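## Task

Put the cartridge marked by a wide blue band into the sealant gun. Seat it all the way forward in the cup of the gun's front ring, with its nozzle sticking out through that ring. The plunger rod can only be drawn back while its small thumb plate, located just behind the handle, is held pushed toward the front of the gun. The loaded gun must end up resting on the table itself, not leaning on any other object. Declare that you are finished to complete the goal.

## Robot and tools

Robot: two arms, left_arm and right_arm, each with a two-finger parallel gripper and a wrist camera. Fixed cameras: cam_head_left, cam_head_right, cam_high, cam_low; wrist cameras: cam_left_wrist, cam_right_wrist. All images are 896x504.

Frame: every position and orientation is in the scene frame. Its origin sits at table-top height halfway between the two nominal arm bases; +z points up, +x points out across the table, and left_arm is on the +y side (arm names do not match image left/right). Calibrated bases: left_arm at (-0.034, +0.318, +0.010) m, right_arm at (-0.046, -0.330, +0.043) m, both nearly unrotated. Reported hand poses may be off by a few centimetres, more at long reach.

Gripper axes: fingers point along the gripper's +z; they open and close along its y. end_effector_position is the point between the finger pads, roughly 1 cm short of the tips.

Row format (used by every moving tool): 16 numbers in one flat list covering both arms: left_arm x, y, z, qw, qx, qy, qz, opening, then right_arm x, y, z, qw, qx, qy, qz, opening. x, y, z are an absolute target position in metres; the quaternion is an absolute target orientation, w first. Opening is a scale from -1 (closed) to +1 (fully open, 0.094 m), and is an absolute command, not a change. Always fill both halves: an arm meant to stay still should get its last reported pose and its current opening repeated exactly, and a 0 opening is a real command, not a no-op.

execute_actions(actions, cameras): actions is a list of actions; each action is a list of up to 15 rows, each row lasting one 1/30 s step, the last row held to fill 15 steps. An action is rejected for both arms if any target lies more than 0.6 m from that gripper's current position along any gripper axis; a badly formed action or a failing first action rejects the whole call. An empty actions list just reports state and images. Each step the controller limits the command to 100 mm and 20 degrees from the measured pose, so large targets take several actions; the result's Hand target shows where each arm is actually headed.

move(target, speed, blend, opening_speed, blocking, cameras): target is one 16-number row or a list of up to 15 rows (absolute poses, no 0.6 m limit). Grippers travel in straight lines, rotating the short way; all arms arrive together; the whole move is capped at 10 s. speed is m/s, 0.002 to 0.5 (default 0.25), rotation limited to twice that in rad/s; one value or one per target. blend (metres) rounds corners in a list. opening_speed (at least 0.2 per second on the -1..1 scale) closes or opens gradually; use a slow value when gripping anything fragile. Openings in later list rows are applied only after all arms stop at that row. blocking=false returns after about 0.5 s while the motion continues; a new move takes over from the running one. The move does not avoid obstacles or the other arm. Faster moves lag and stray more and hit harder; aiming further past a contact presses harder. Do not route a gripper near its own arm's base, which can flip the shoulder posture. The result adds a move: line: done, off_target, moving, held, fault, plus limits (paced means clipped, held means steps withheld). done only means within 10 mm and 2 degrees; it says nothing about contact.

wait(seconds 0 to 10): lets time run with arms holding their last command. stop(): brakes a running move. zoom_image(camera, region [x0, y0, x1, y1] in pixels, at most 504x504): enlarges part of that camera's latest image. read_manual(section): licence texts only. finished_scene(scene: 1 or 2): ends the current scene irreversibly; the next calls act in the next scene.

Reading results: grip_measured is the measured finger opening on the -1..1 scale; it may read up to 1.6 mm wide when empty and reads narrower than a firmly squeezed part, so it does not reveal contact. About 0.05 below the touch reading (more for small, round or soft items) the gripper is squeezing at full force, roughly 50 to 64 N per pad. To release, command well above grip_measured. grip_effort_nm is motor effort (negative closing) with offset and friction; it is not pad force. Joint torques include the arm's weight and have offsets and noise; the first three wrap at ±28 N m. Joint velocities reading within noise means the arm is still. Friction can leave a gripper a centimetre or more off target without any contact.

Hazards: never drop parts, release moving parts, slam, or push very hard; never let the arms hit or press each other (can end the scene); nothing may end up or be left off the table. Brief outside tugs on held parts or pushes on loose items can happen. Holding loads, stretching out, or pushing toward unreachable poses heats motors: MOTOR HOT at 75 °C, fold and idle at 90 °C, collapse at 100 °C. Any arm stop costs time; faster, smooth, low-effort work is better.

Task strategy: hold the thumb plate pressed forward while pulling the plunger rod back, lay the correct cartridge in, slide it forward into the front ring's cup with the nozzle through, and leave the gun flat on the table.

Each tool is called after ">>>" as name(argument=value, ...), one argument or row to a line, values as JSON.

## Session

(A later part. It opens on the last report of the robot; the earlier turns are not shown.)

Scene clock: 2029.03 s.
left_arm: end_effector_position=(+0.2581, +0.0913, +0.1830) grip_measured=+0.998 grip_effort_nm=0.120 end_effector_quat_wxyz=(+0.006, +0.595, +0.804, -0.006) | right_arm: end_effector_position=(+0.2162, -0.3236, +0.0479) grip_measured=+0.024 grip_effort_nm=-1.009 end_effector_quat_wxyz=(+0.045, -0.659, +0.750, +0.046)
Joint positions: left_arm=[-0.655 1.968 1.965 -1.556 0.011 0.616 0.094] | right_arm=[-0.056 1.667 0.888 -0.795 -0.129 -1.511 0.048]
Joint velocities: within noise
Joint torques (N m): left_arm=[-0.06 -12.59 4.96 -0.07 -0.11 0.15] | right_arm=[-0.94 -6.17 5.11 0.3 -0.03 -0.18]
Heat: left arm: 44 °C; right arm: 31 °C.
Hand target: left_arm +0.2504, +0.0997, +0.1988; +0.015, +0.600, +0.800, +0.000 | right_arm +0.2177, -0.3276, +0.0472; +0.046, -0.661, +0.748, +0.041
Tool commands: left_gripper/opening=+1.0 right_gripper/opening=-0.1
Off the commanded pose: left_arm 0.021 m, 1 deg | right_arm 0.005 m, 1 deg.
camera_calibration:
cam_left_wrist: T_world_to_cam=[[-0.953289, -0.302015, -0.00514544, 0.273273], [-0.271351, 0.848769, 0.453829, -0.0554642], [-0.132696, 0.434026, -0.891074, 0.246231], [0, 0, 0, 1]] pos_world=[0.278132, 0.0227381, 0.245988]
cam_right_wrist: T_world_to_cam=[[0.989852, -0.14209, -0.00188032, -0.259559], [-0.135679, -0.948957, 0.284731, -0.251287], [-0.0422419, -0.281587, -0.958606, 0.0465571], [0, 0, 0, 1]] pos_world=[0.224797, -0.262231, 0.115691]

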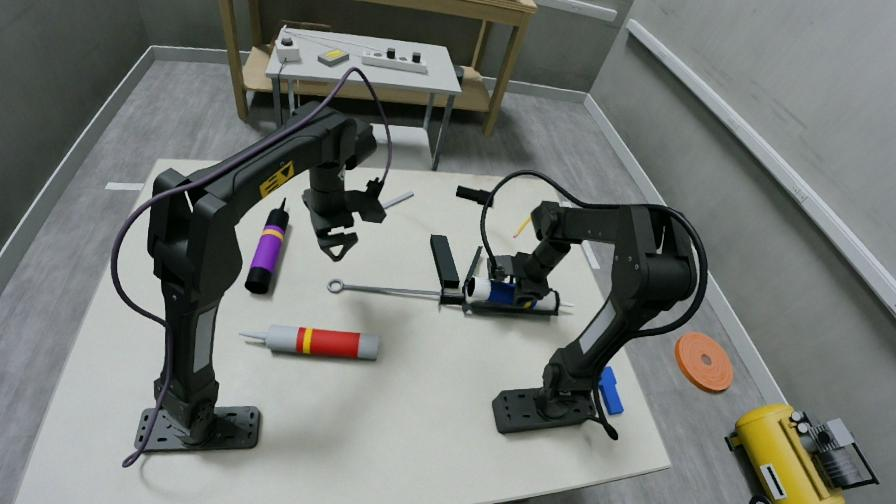

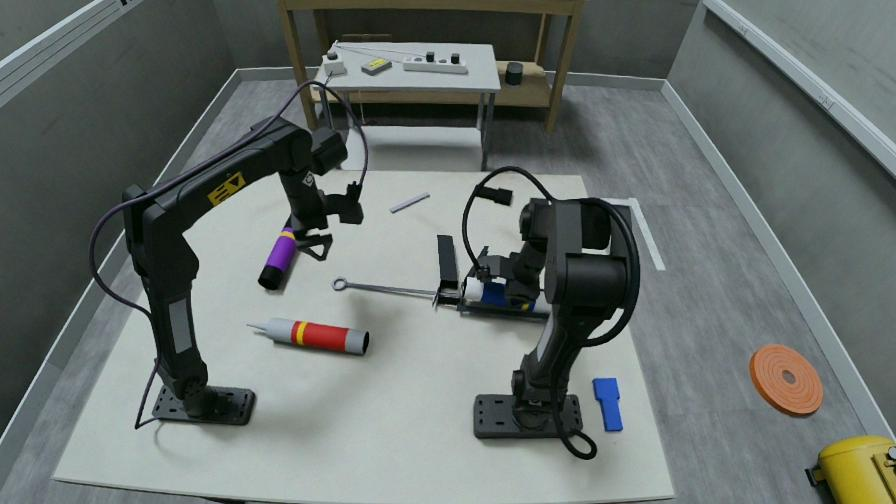

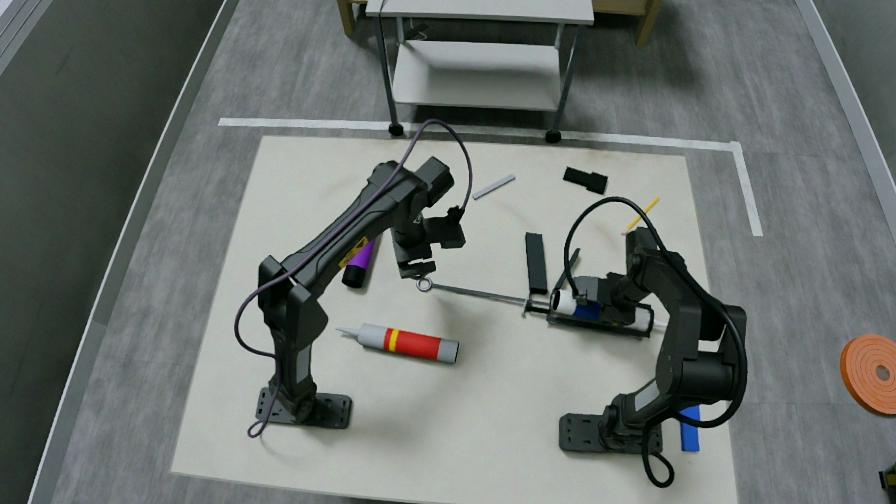

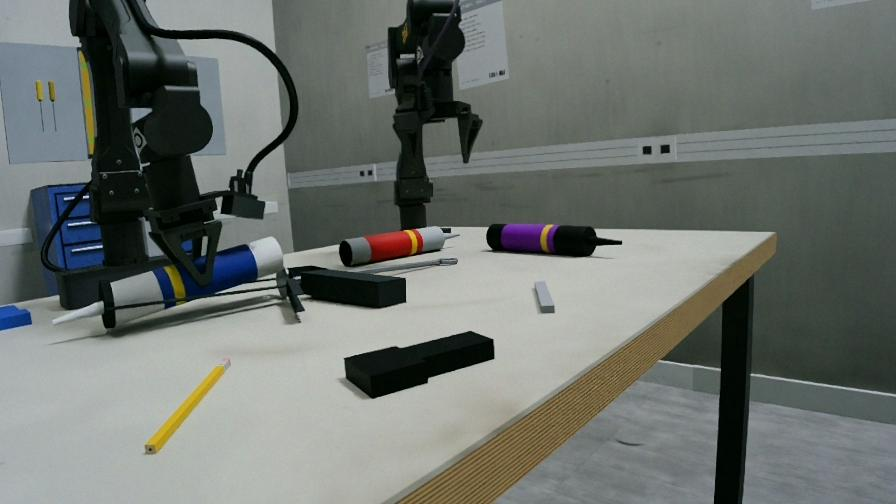

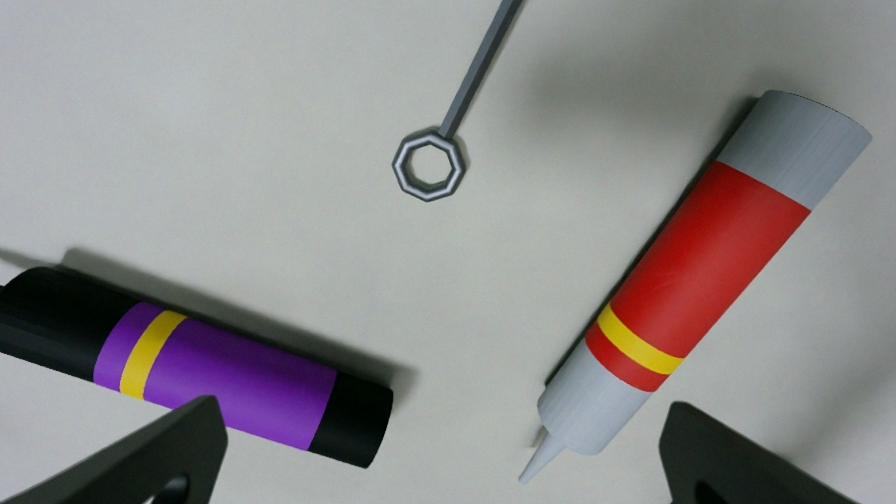

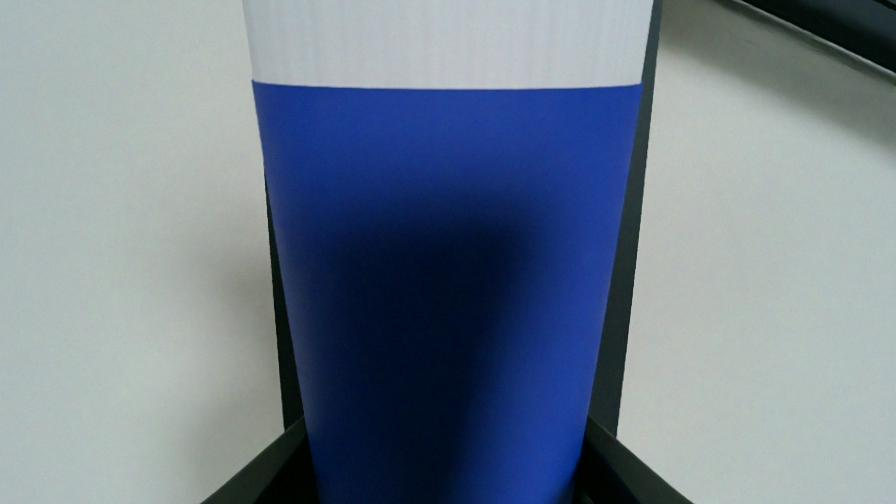

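>>> move(
  target=[0.25,0.10,0.2,0.0,0.6,0.8,0,1,0.2165,-0.334,0.0455,0.0457,-0.6614,0.7476,0.0404,-0.1],
  speed=0.04,
)

>>> zoom_image(
  camera="cam_low",
  region=[70, 180, 330, 350],
)

>>> zoom_image(
  camera="cam_high",
  region=[520, 250, 670, 350],
)

Scene clock: 2045.77 s.
left_arm: end_effector_position=(+0.2581, +0.0913, +0.1830) grip_measured=+0.998 grip_effort_nm=0.115 end_effector_quat_wxyz=(+0.006, +0.595, +0.804, -0.006) | right_arm: end_effector_position=(+0.2186, -0.3294, +0.0479) grip_measured=+0.024 grip_effort_nm=-1.004 end_effector_quat_wxyz=(+0.049, -0.664, +0.745, +0.042)
Joint positions: left_arm=[-0.655 1.968 1.965 -1.556 0.011 0.616 0.094] | right_arm=[-0.077 1.667 0.888 -0.785 -0.129 -1.545 0.048]
Joint velocities: within noise
Joint torques (N m): left_arm=[0.08 -12.57 4.98 -0.07 -0.1 0.15] | right_arm=[-1.18 -6.01 4.71 0.25 -0.02 -0.17]
Heat: left arm: 44 °C; right arm: 31 °C.
Hand target: left_arm +0.2504, +0.0997, +0.1988; +0.015, +0.600, +0.800, +0.000 | right_arm +0.2164, -0.3340, +0.0455; +0.046, -0.664, +0.745, +0.041
Off the commanded pose: left_arm 0.021 m, 1 deg | right_arm 0.006 m, 1 deg.
joint sent to its limit (left arm) — joint 4 (wrist pitch), lower limit. The joint targets still meet the commanded pose.
move: off_target (left_arm)
camera_calibration:
cam_left_wrist: T_world_to_cam=[[-0.953289, -0.302015, -0.00514544, 0.273273], [-0.271351, 0.848769, 0.453829, -0.0554642], [-0.132696, 0.434026, -0.891074, 0.246231], [0, 0, 0, 1]] pos_world=[0.278132, 0.0227381, 0.245988]
cam_right_wrist: T_world_to_cam=[[0.991419, -0.130206, 0.0116531, -0.259773], [-0.128133, -0.950215, 0.28403, -0.258535], [-0.0259094, -0.283086, -0.958745, 0.0409587], [0, 0, 0, 1]] pos_world=[0.225479, -0.267893, 0.115728]

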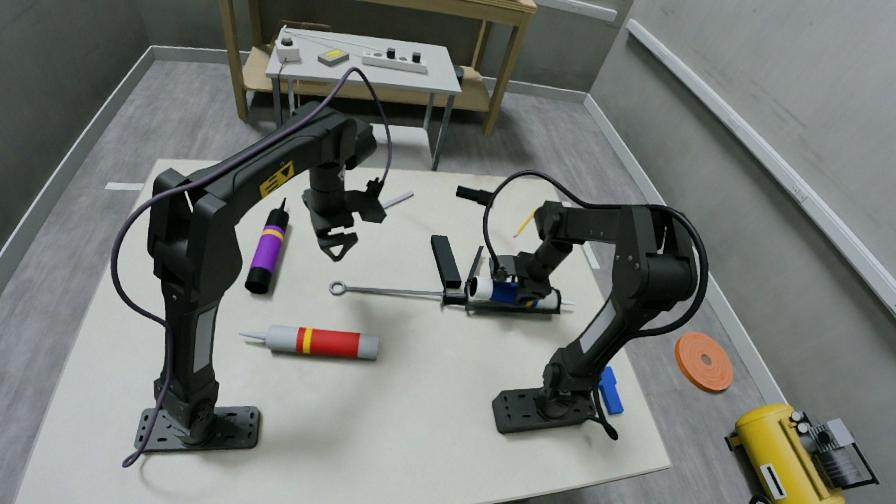

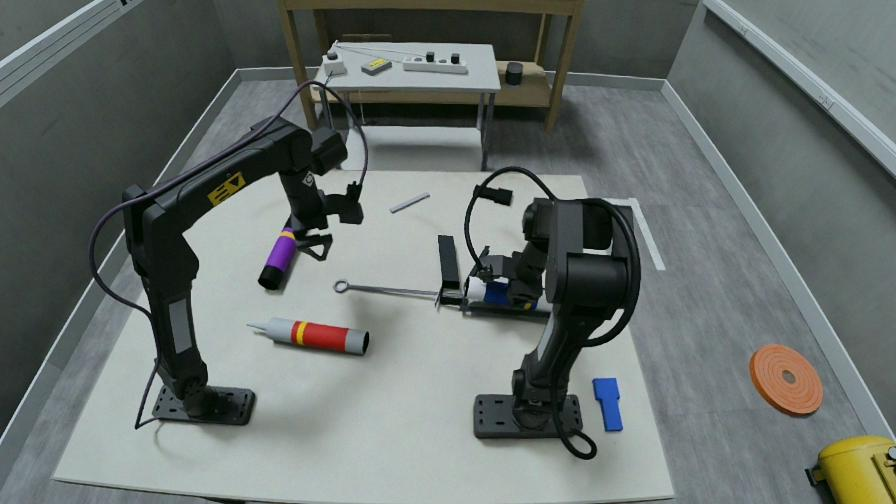

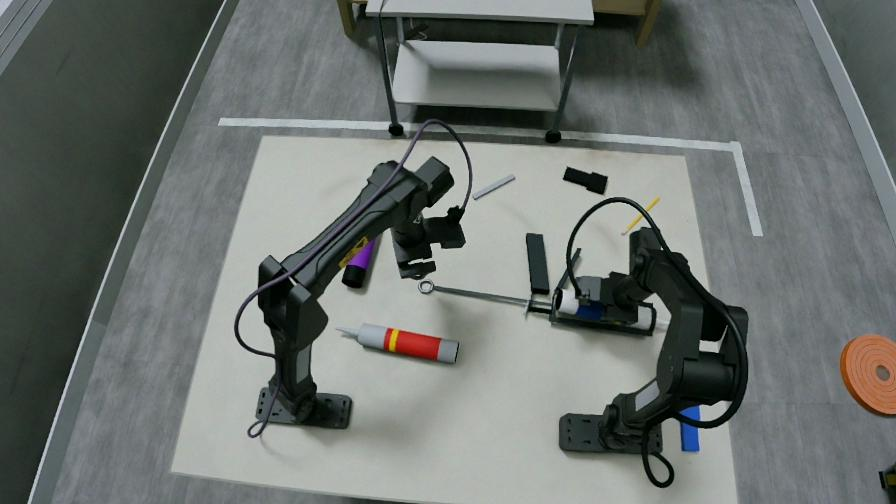

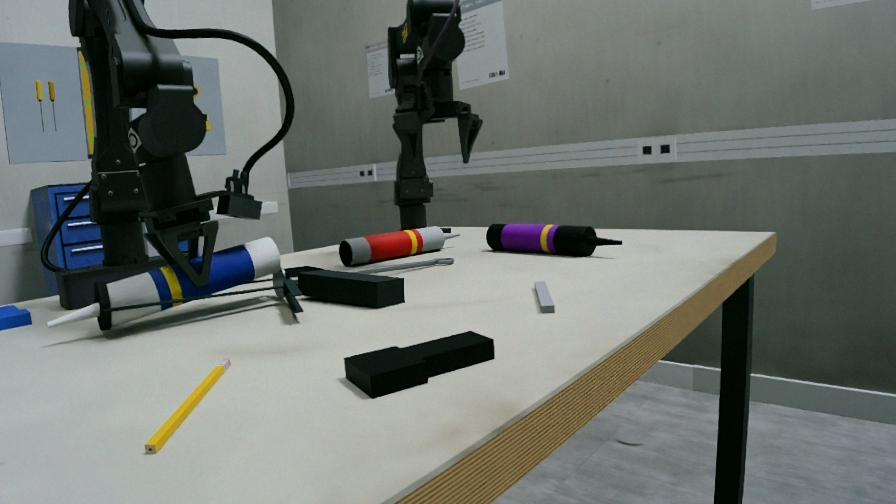

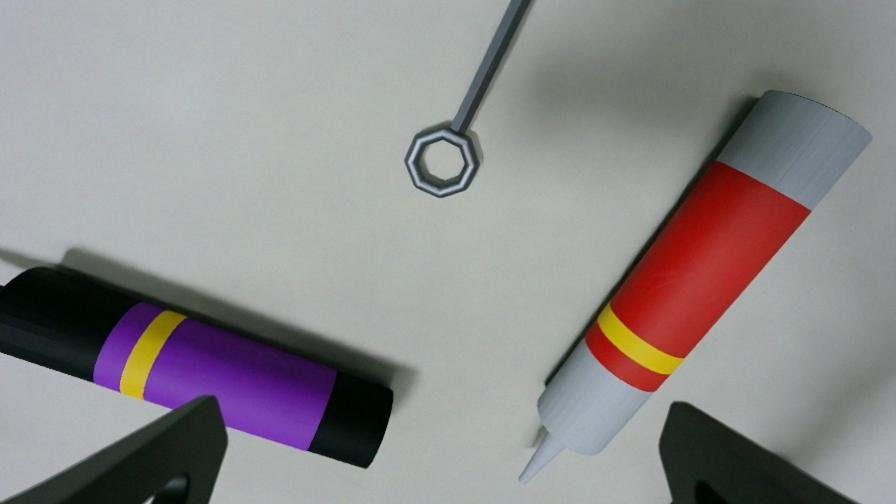

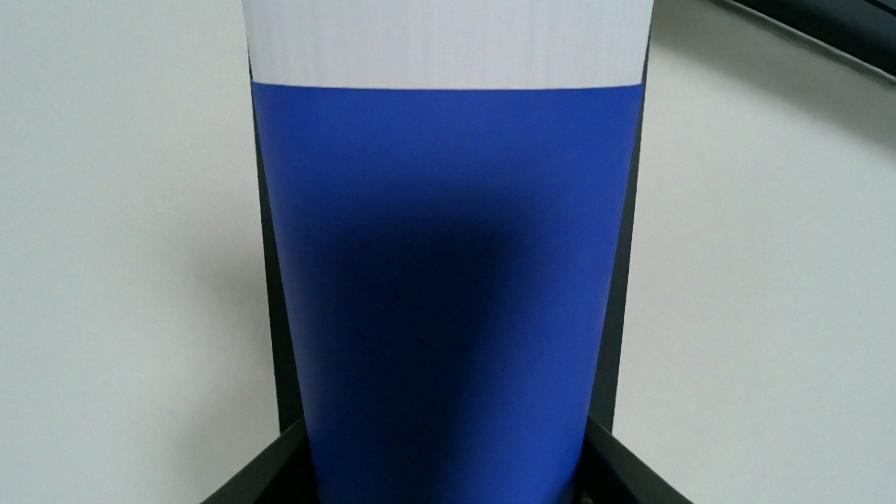

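Scaled by 1.938 from the camera's 896x504 image, which has a finer 1280x720 frame.

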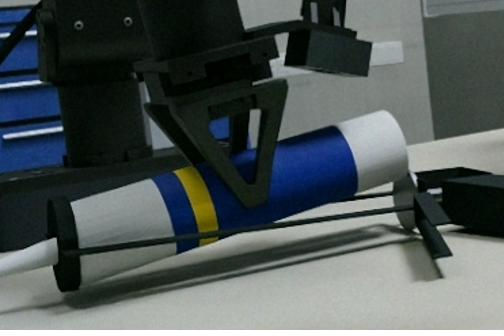

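Scaled by 3.360 from the camera's 896x504 image, which has a finer 1280x720 frame.

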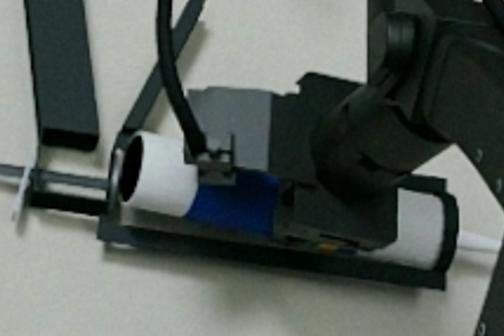

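>>> zoom_image(
  camera="cam_low",
  region=[240, 225, 320, 325],
)

>>> zoom_image(
  camera="cam_low",
  region=[80, 260, 160, 340],
)

>>> zoom_image(
  camera="cam_high",
  region=[530, 270, 600, 330],
)

Scaled by 5.040 from the camera's 896x504 image, which has a finer 1280x720 frame.

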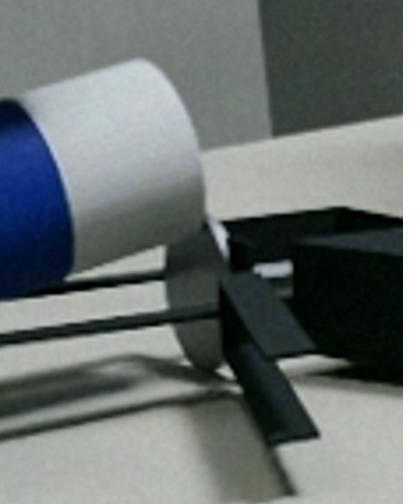

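Scaled by 6.300 from the camera's 896x504 image, which has a finer 1280x720 frame.

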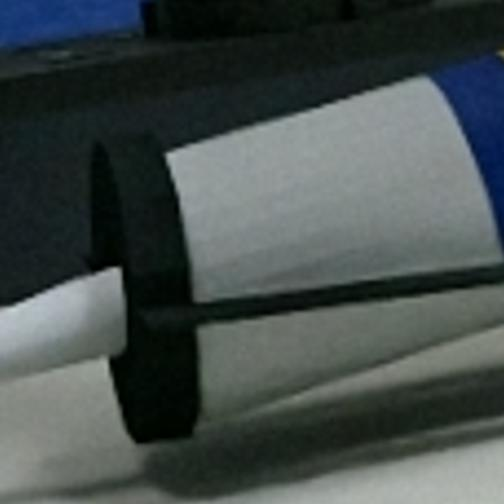

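Scaled by 7.200 from the camera's 896x504 image, which has a finer 1280x720 frame.

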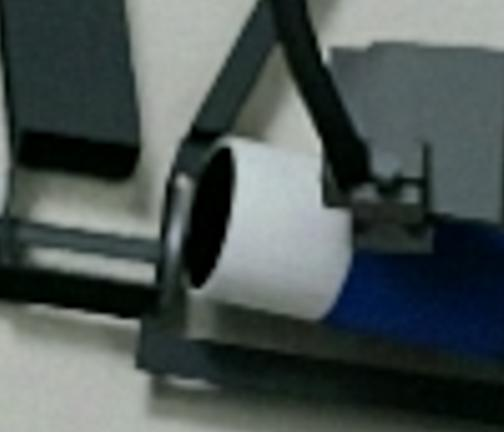

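>>> move(
  target=[0.25,0.10,0.2,0.0,0.6,0.8,0,1,0.2165,-0.334,0.038,0.0222,-0.6623,0.7487,0.0197,-0.1],
  speed=0.03,
)

>>> zoom_image(
  camera="cam_low",
  region=[240, 225, 320, 325],
)

>>> zoom_image(
  camera="cam_low",
  region=[80, 260, 160, 340],
)

>>> zoom_image(
  camera="cam_high",
  region=[530, 270, 600, 330],
)

Scene clock: 2174.20 s.
left_arm: end_effector_position=(+0.2581, +0.0913, +0.1830) grip_measured=+0.998 grip_effort_nm=0.125 end_effector_quat_wxyz=(+0.006, +0.595, +0.804, -0.006) | right_arm: end_effector_position=(+0.2173, -0.3304, +0.0398) grip_measured=+0.024 grip_effort_nm=-1.009 end_effector_quat_wxyz=(+0.032, -0.668, +0.743, +0.028)
Joint positions: left_arm=[-0.655 1.968 1.965 -1.556 0.011 0.616 0.094] | right_arm=[-0.051 1.682 0.871 -0.755 -0.085 -1.528 0.048]
Joint velocities: within noise
Joint torques (N m): left_arm=[-0.1 -12.71 5.27 -0.09 -0.1 0.14] | right_arm=[0.32 -6.09 4.89 0.25 0.11 0.16]
Heat: left arm: 45 °C; right arm: 30 °C.
Hand target: left_arm +0.2504, +0.0997, +0.1988; +0.015, +0.600, +0.800, +0.000 | right_arm +0.2162, -0.3325, +0.0381; +0.025, -0.663, +0.748, +0.022
Off the commanded pose: left_arm 0.021 m, 1 deg | right_arm 0.004 m, 2 deg.
joint sent to its limit (left arm) — joint 4 (wrist pitch), lower limit. The joint targets still meet the commanded pose.
move: off_target (left_arm)
camera_calibration:
cam_left_wrist: T_world_to_cam=[[-0.953289, -0.302015, -0.00514544, 0.273273], [-0.271351, 0.848769, 0.453829, -0.0554642], [-0.132696, 0.434026, -0.891074, 0.246231], [0, 0, 0, 1]] pos_world=[0.278132, 0.0227381, 0.245988]
cam_right_wrist: T_world_to_cam=[[0.992628, -0.120746, 0.0104764, -0.255675], [-0.117533, -0.937895, 0.326404, -0.257178], [-0.0295862, -0.325229, -0.945172, 0.0191625], [0, 0, 0, 1]] pos_world=[0.22413, -0.265845, 0.104734]

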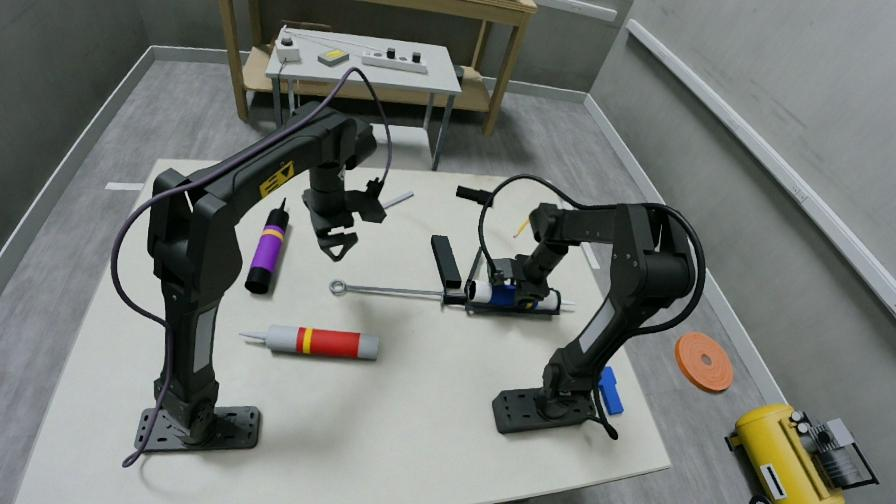

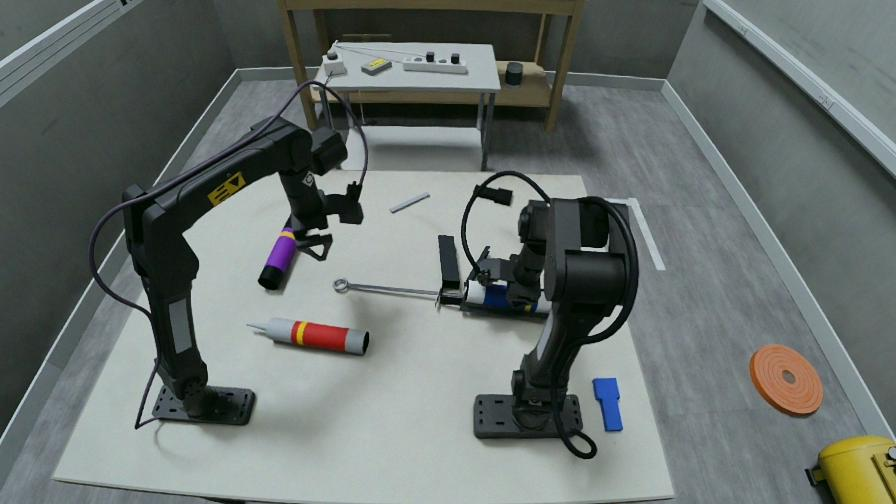

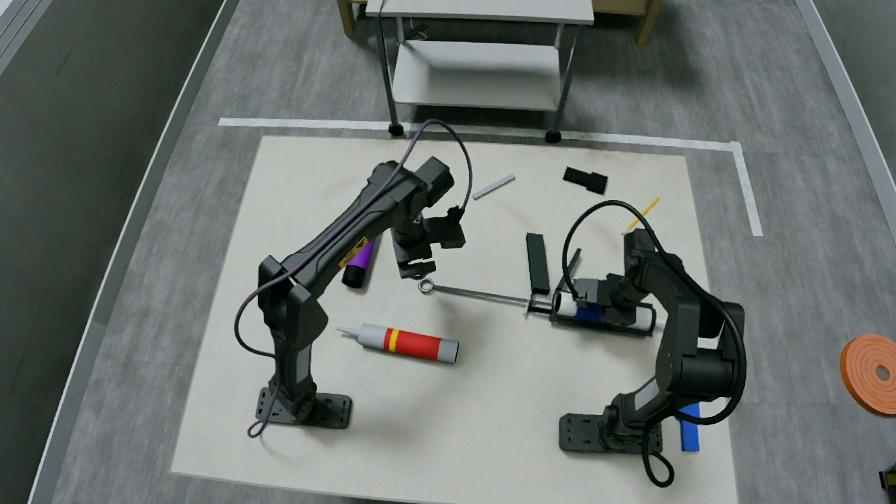

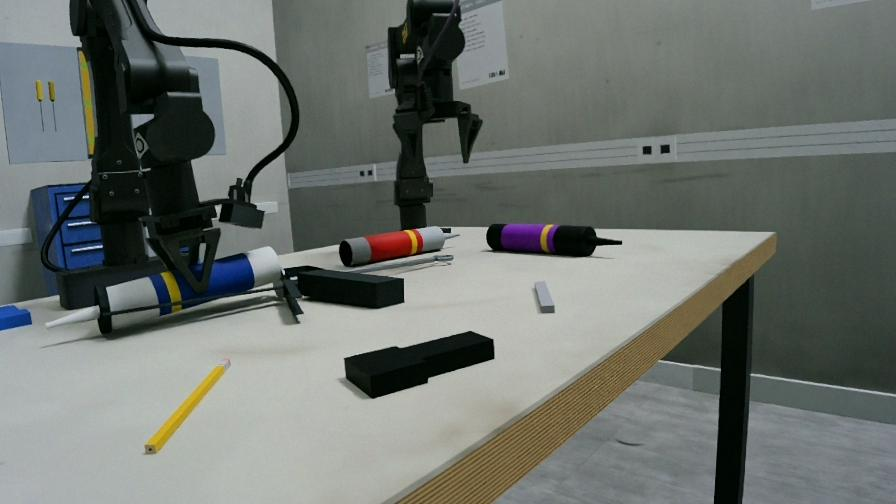

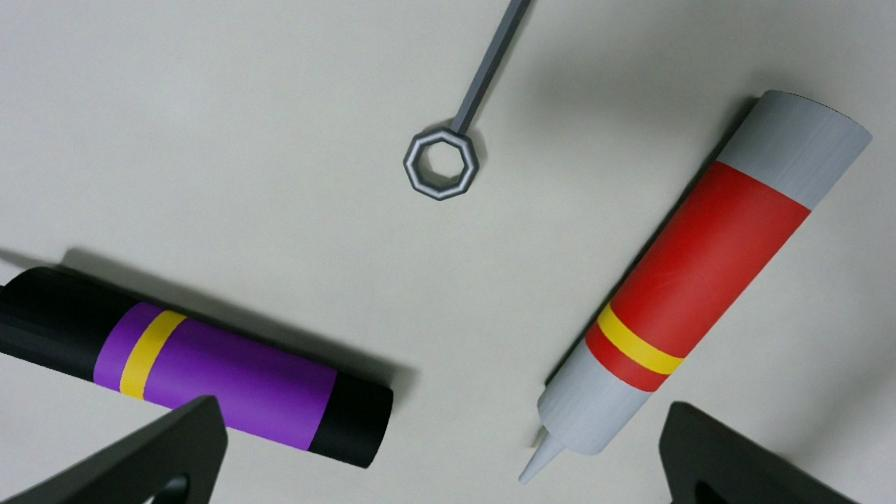

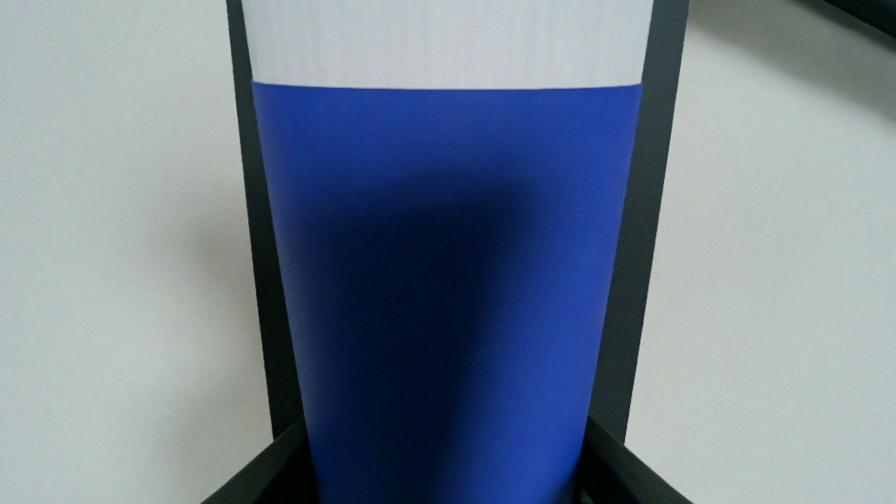

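Scaled by 5.040 from the camera's 896x504 image, which has a finer 1280x720 frame.

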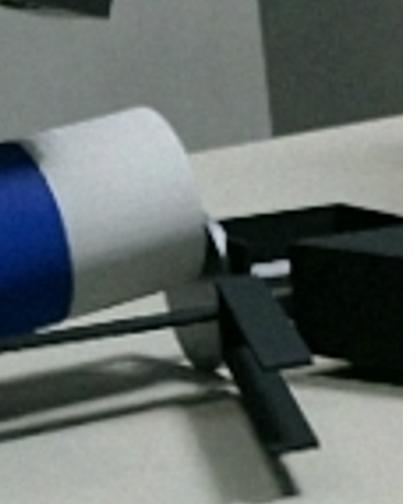

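Scaled by 6.300 from the camera's 896x504 image, which has a finer 1280x720 frame.

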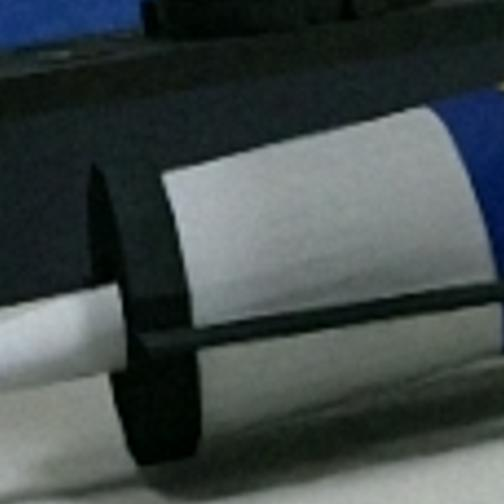

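Scaled by 7.200 from the camera's 896x504 image, which has a finer 1280x720 frame.

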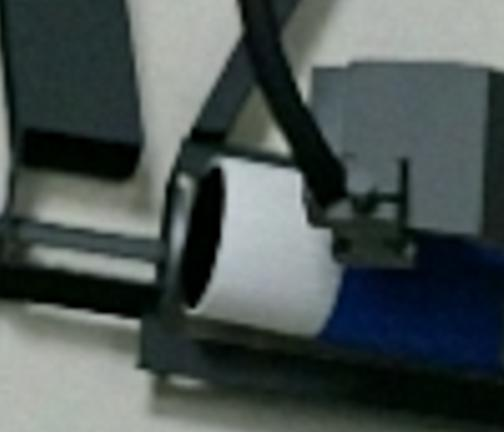

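>>> move(
  target=[0.25,0.10,0.2,0.0,0.6,0.8,0,1,0.217,-0.334,0.0325,0.0033,-0.6581,0.7529,0.0029,-0.1],
  speed=0.03,
  cameras=["cam_high","cam_low","cam_right_wrist"],
)

>>> zoom_image(
  camera="cam_low",
  region=[240, 225, 320, 325],
)

>>> zoom_image(
  camera="cam_low",
  region=[70, 180, 330, 350],
)

>>> zoom_image(
  camera="cam_high",
  region=[520, 250, 670, 350],
)

Scene clock: 2204.70 s.
left_arm: end_effector_position=(+0.2581, +0.0913, +0.1830) grip_measured=+0.998 grip_effort_nm=0.129 end_effector_quat_wxyz=(+0.006, +0.595, +0.804, -0.006) | right_arm: end_effector_position=(+0.2179, -0.3315, +0.0351) grip_measured=+0.024 grip_effort_nm=-1.004 end_effector_quat_wxyz=(+0.011, -0.663, +0.748, +0.011)
Joint positions: left_arm=[-0.655 1.968 1.965 -1.556 0.011 0.616 0.094] | right_arm=[-0.019 1.699 0.871 -0.742 -0.031 -1.482 0.048]
Joint velocities: within noise
Joint torques (N m): left_arm=[0.02 -12.67 4.98 -0.07 -0.09 0.15] | right_arm=[0.4 -6.06 4.53 0.31 0.19 0.16]
Heat: left arm: 45 °C; right arm: 30 °C.
Hand target: left_arm +0.2504, +0.0997, +0.1988; +0.015, +0.600, +0.800, +0.000 | right_arm +0.2166, -0.3343, +0.0324; +0.002, -0.658, +0.753, +0.003
Off the commanded pose: left_arm 0.021 m, 1 deg | right_arm 0.004 m, 1 deg.
joint sent to its limit (left arm) — joint 4 (wrist pitch), lower limit. The joint targets still meet the commanded pose.
move: off_target (left_arm)
camera_calibration:
cam_right_wrist: T_world_to_cam=[[0.990948, -0.134039, 0.0074967, -0.260225], [-0.126956, -0.917503, 0.376922, -0.249595], [-0.0436438, -0.374461, -0.926215, 0.000502183], [0, 0, 0, 1]] pos_world=[0.226204, -0.263696, 0.0964936]
Images, in order (width x height): cam_high 896x504, cam_low 896x504, cam_right_wrist 896x504.

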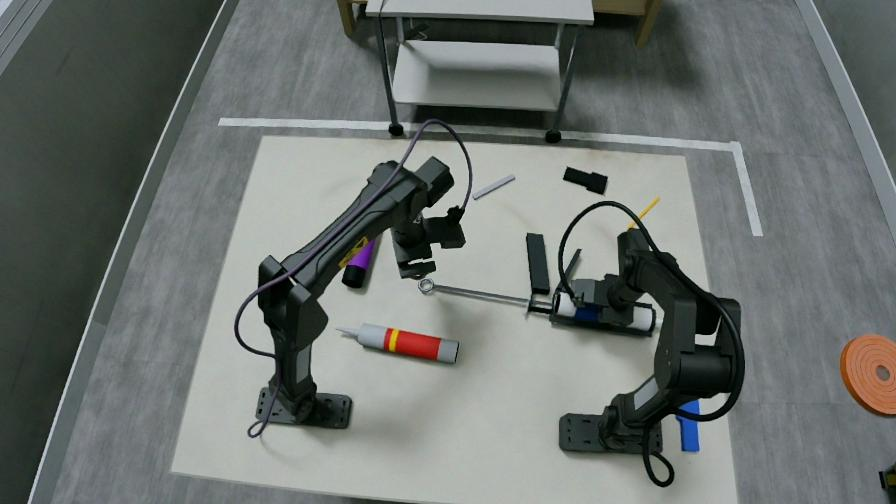

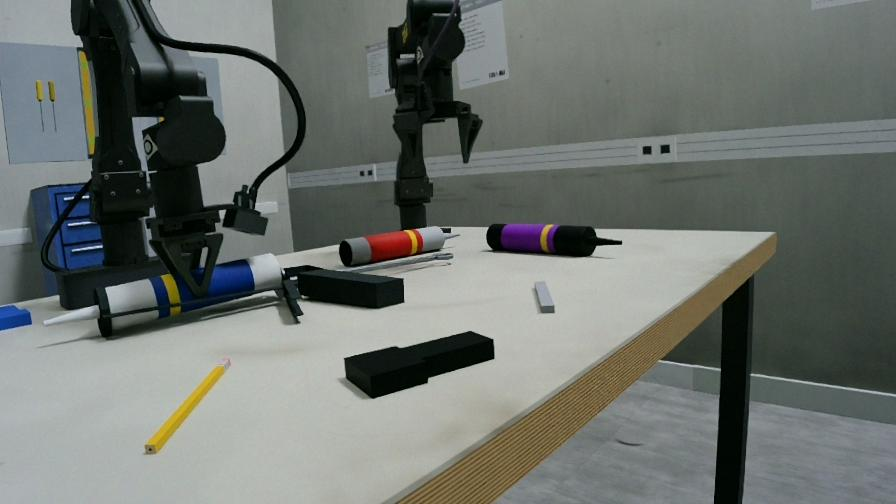

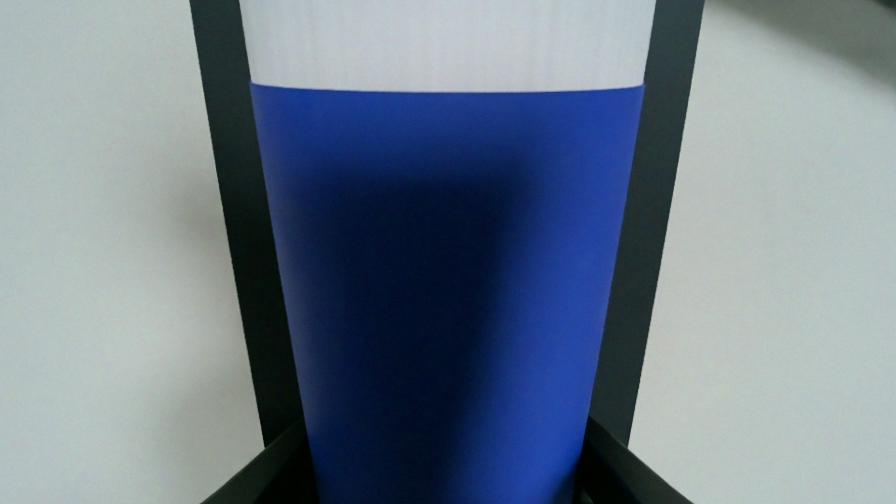

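Scaled by 5.040 from the camera's 896x504 image, which has a finer 1280x720 frame.

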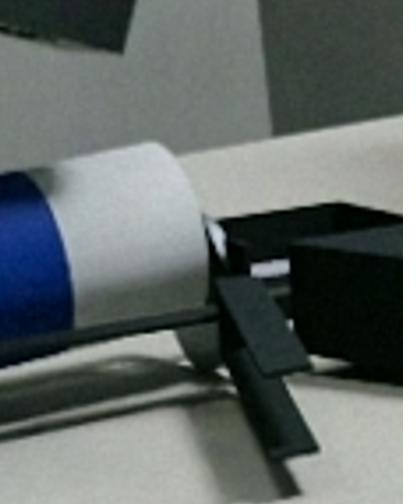

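Scaled by 1.938 from the camera's 896x504 image, which has a finer 1280x720 frame.

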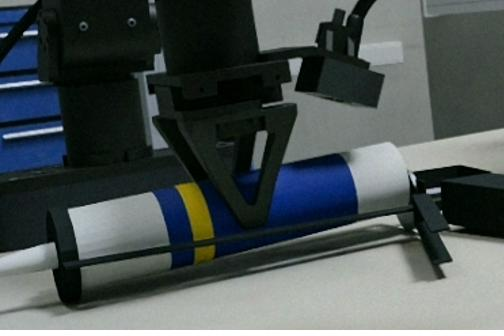

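Scaled by 3.360 from the camera's 896x504 image, which has a finer 1280x720 frame.

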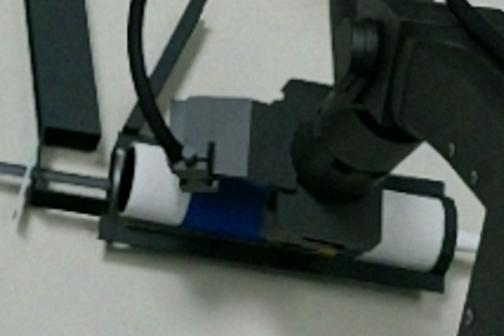

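>>> move(
  target=[
    [0.25,0.10,0.2,0.0,0.6,0.8,0,1,0.217,-0.334,0.0325,0.0033,-0.6581,0.7529,0.0029,0.3],
    [0.25,0.10,0.2,0.0,0.6,0.8,0,1,0.217,-0.332,0.10,0.0033,-0.6581,0.7529,0.0029,0.3],
  ],
  speed=0.08,
  opening_speed=0.4,
)

>>> zoom_image(
  camera="cam_low",
  region=[70, 180, 330, 350],
)

>>> zoom_image(
  camera="cam_high",
  region=[520, 250, 670, 350],
)

Scene clock: 2227.10 s.
left_arm: end_effector_position=(+0.2581, +0.0913, +0.1830) grip_measured=+0.998 grip_effort_nm=0.120 end_effector_quat_wxyz=(+0.006, +0.595, +0.804, -0.006) | right_arm: end_effector_position=(+0.2135, -0.3373, +0.0890) grip_measured=+0.298 grip_effort_nm=0.154 end_effector_quat_wxyz=(-0.006, -0.657, +0.754, +0.010)
Joint positions: left_arm=[-0.655 1.968 1.965 -1.556 0.011 0.616 0.094] | right_arm=[-0.025 1.604 1.007 -0.997 -0.007 -1.471 0.061]
Joint velocities: within noise
Joint torques (N m): left_arm=[-0.13 -12.63 5 -0.07 -0.11 0.13] | right_arm=[0.68 -7.76 7.88 -0.07 0.03 0.13]
Heat: left arm: 45 °C; right arm: 31 °C.
Hand target: left_arm +0.2504, +0.0997, +0.1988; +0.015, +0.600, +0.800, +0.000 | right_arm +0.2181, -0.3363, +0.1001; +0.002, -0.654, +0.756, -0.001
Off the commanded pose: left_arm 0.021 m, 1 deg | right_arm 0.013 m, 1 deg.
joint sent to its limit (left arm) — joint 4 (wrist pitch), lower limit. The joint targets still meet the commanded pose.
move: off_target (left_arm, right_arm)
camera_calibration:
cam_left_wrist: T_world_to_cam=[[-0.953289, -0.302015, -0.00514544, 0.273273], [-0.271351, 0.848769, 0.453829, -0.0554642], [-0.132696, 0.434026, -0.891074, 0.246231], [0, 0, 0, 1]] pos_world=[0.278132, 0.0227381, 0.245988]
cam_right_wrist: T_world_to_cam=[[0.988521, -0.150531, -0.0129279, -0.260272], [-0.13272, -0.906067, 0.40178, -0.272952], [-0.0721939, -0.395453, -0.915645, 0.0461498], [0, 0, 0, 1]] pos_world=[0.22439, -0.268242, 0.148559]

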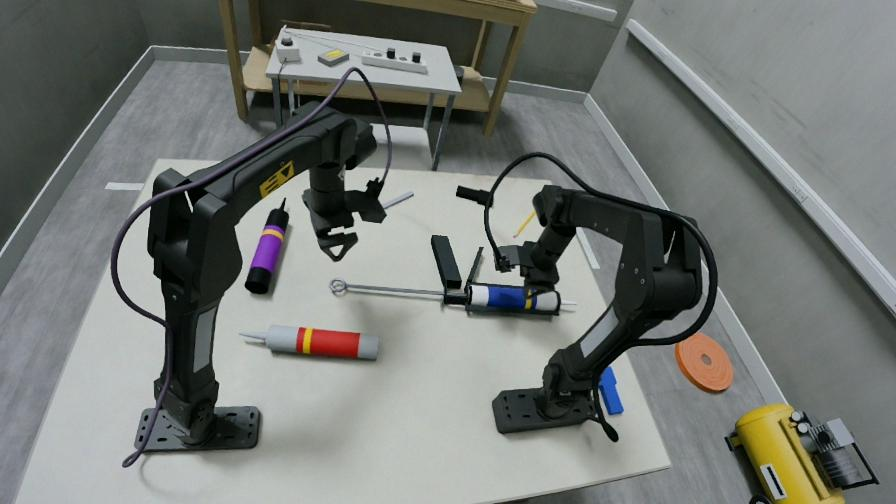

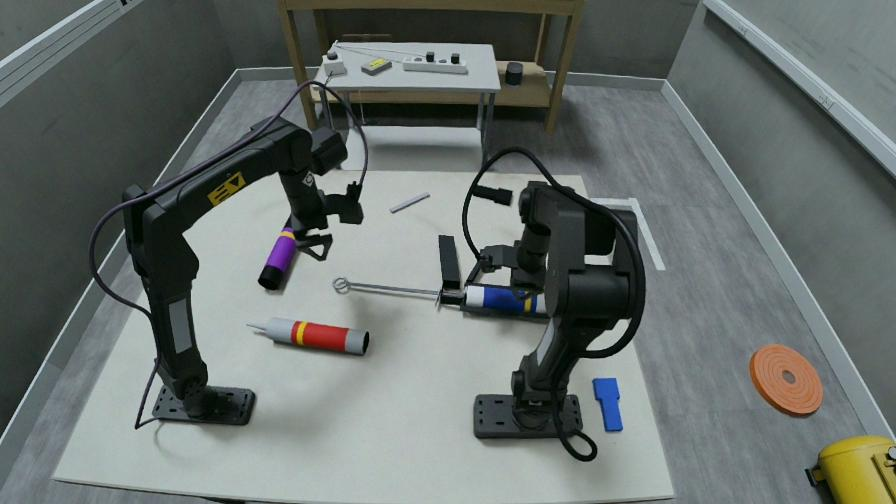

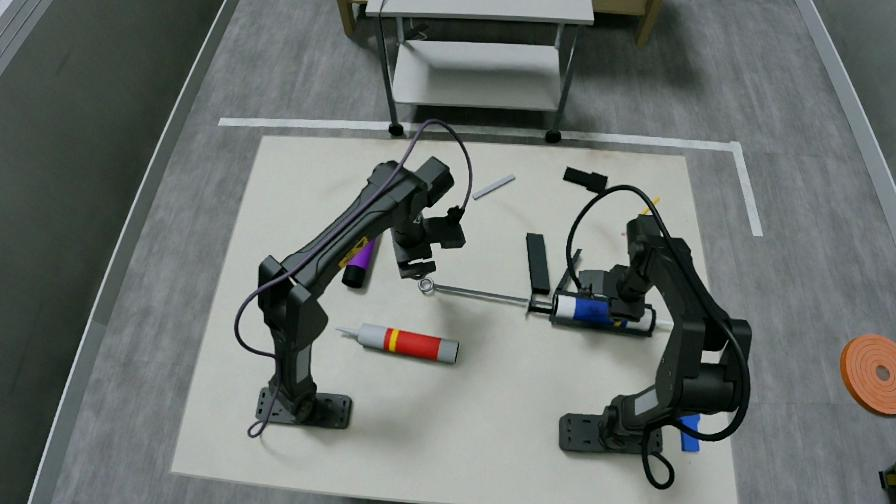

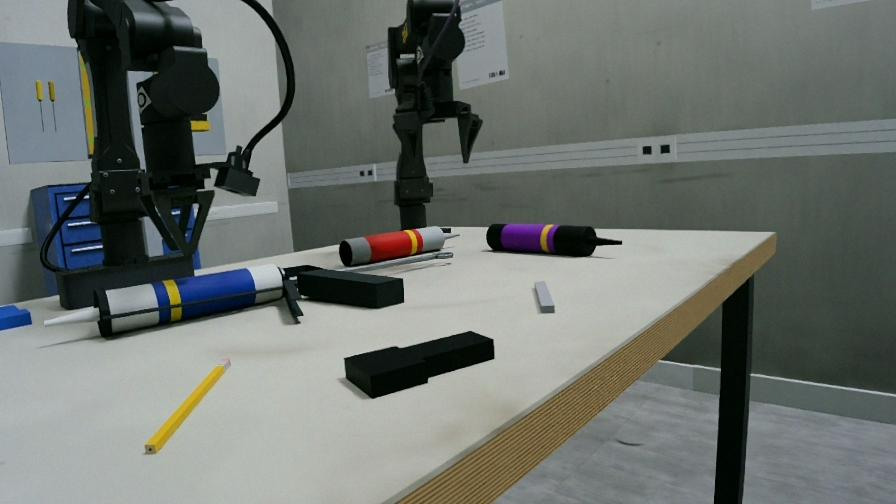

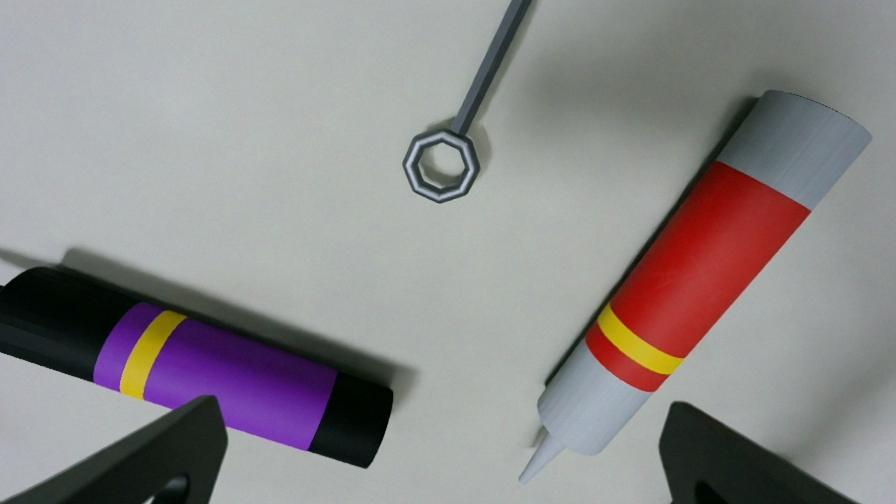

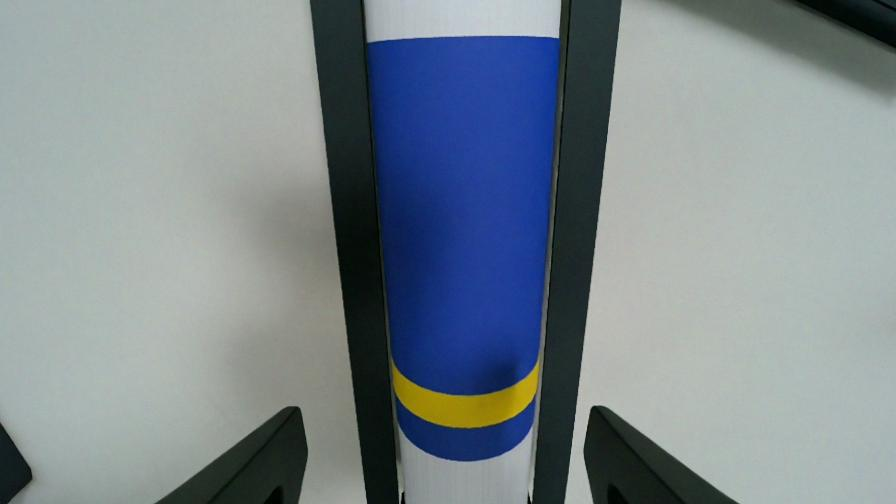

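Scaled by 1.938 from the camera's 896x504 image, which has a finer 1280x720 frame.

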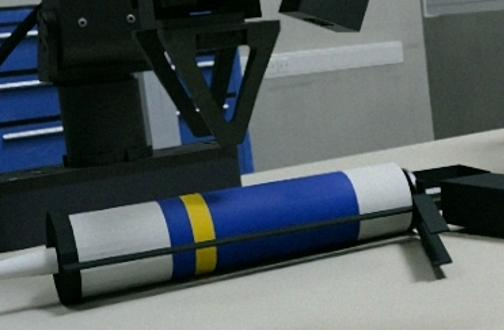

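Scaled by 3.360 from the camera's 896x504 image, which has a finer 1280x720 frame.

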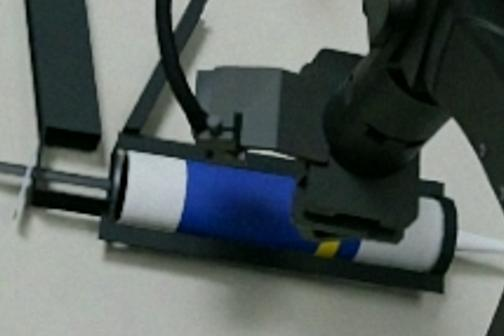

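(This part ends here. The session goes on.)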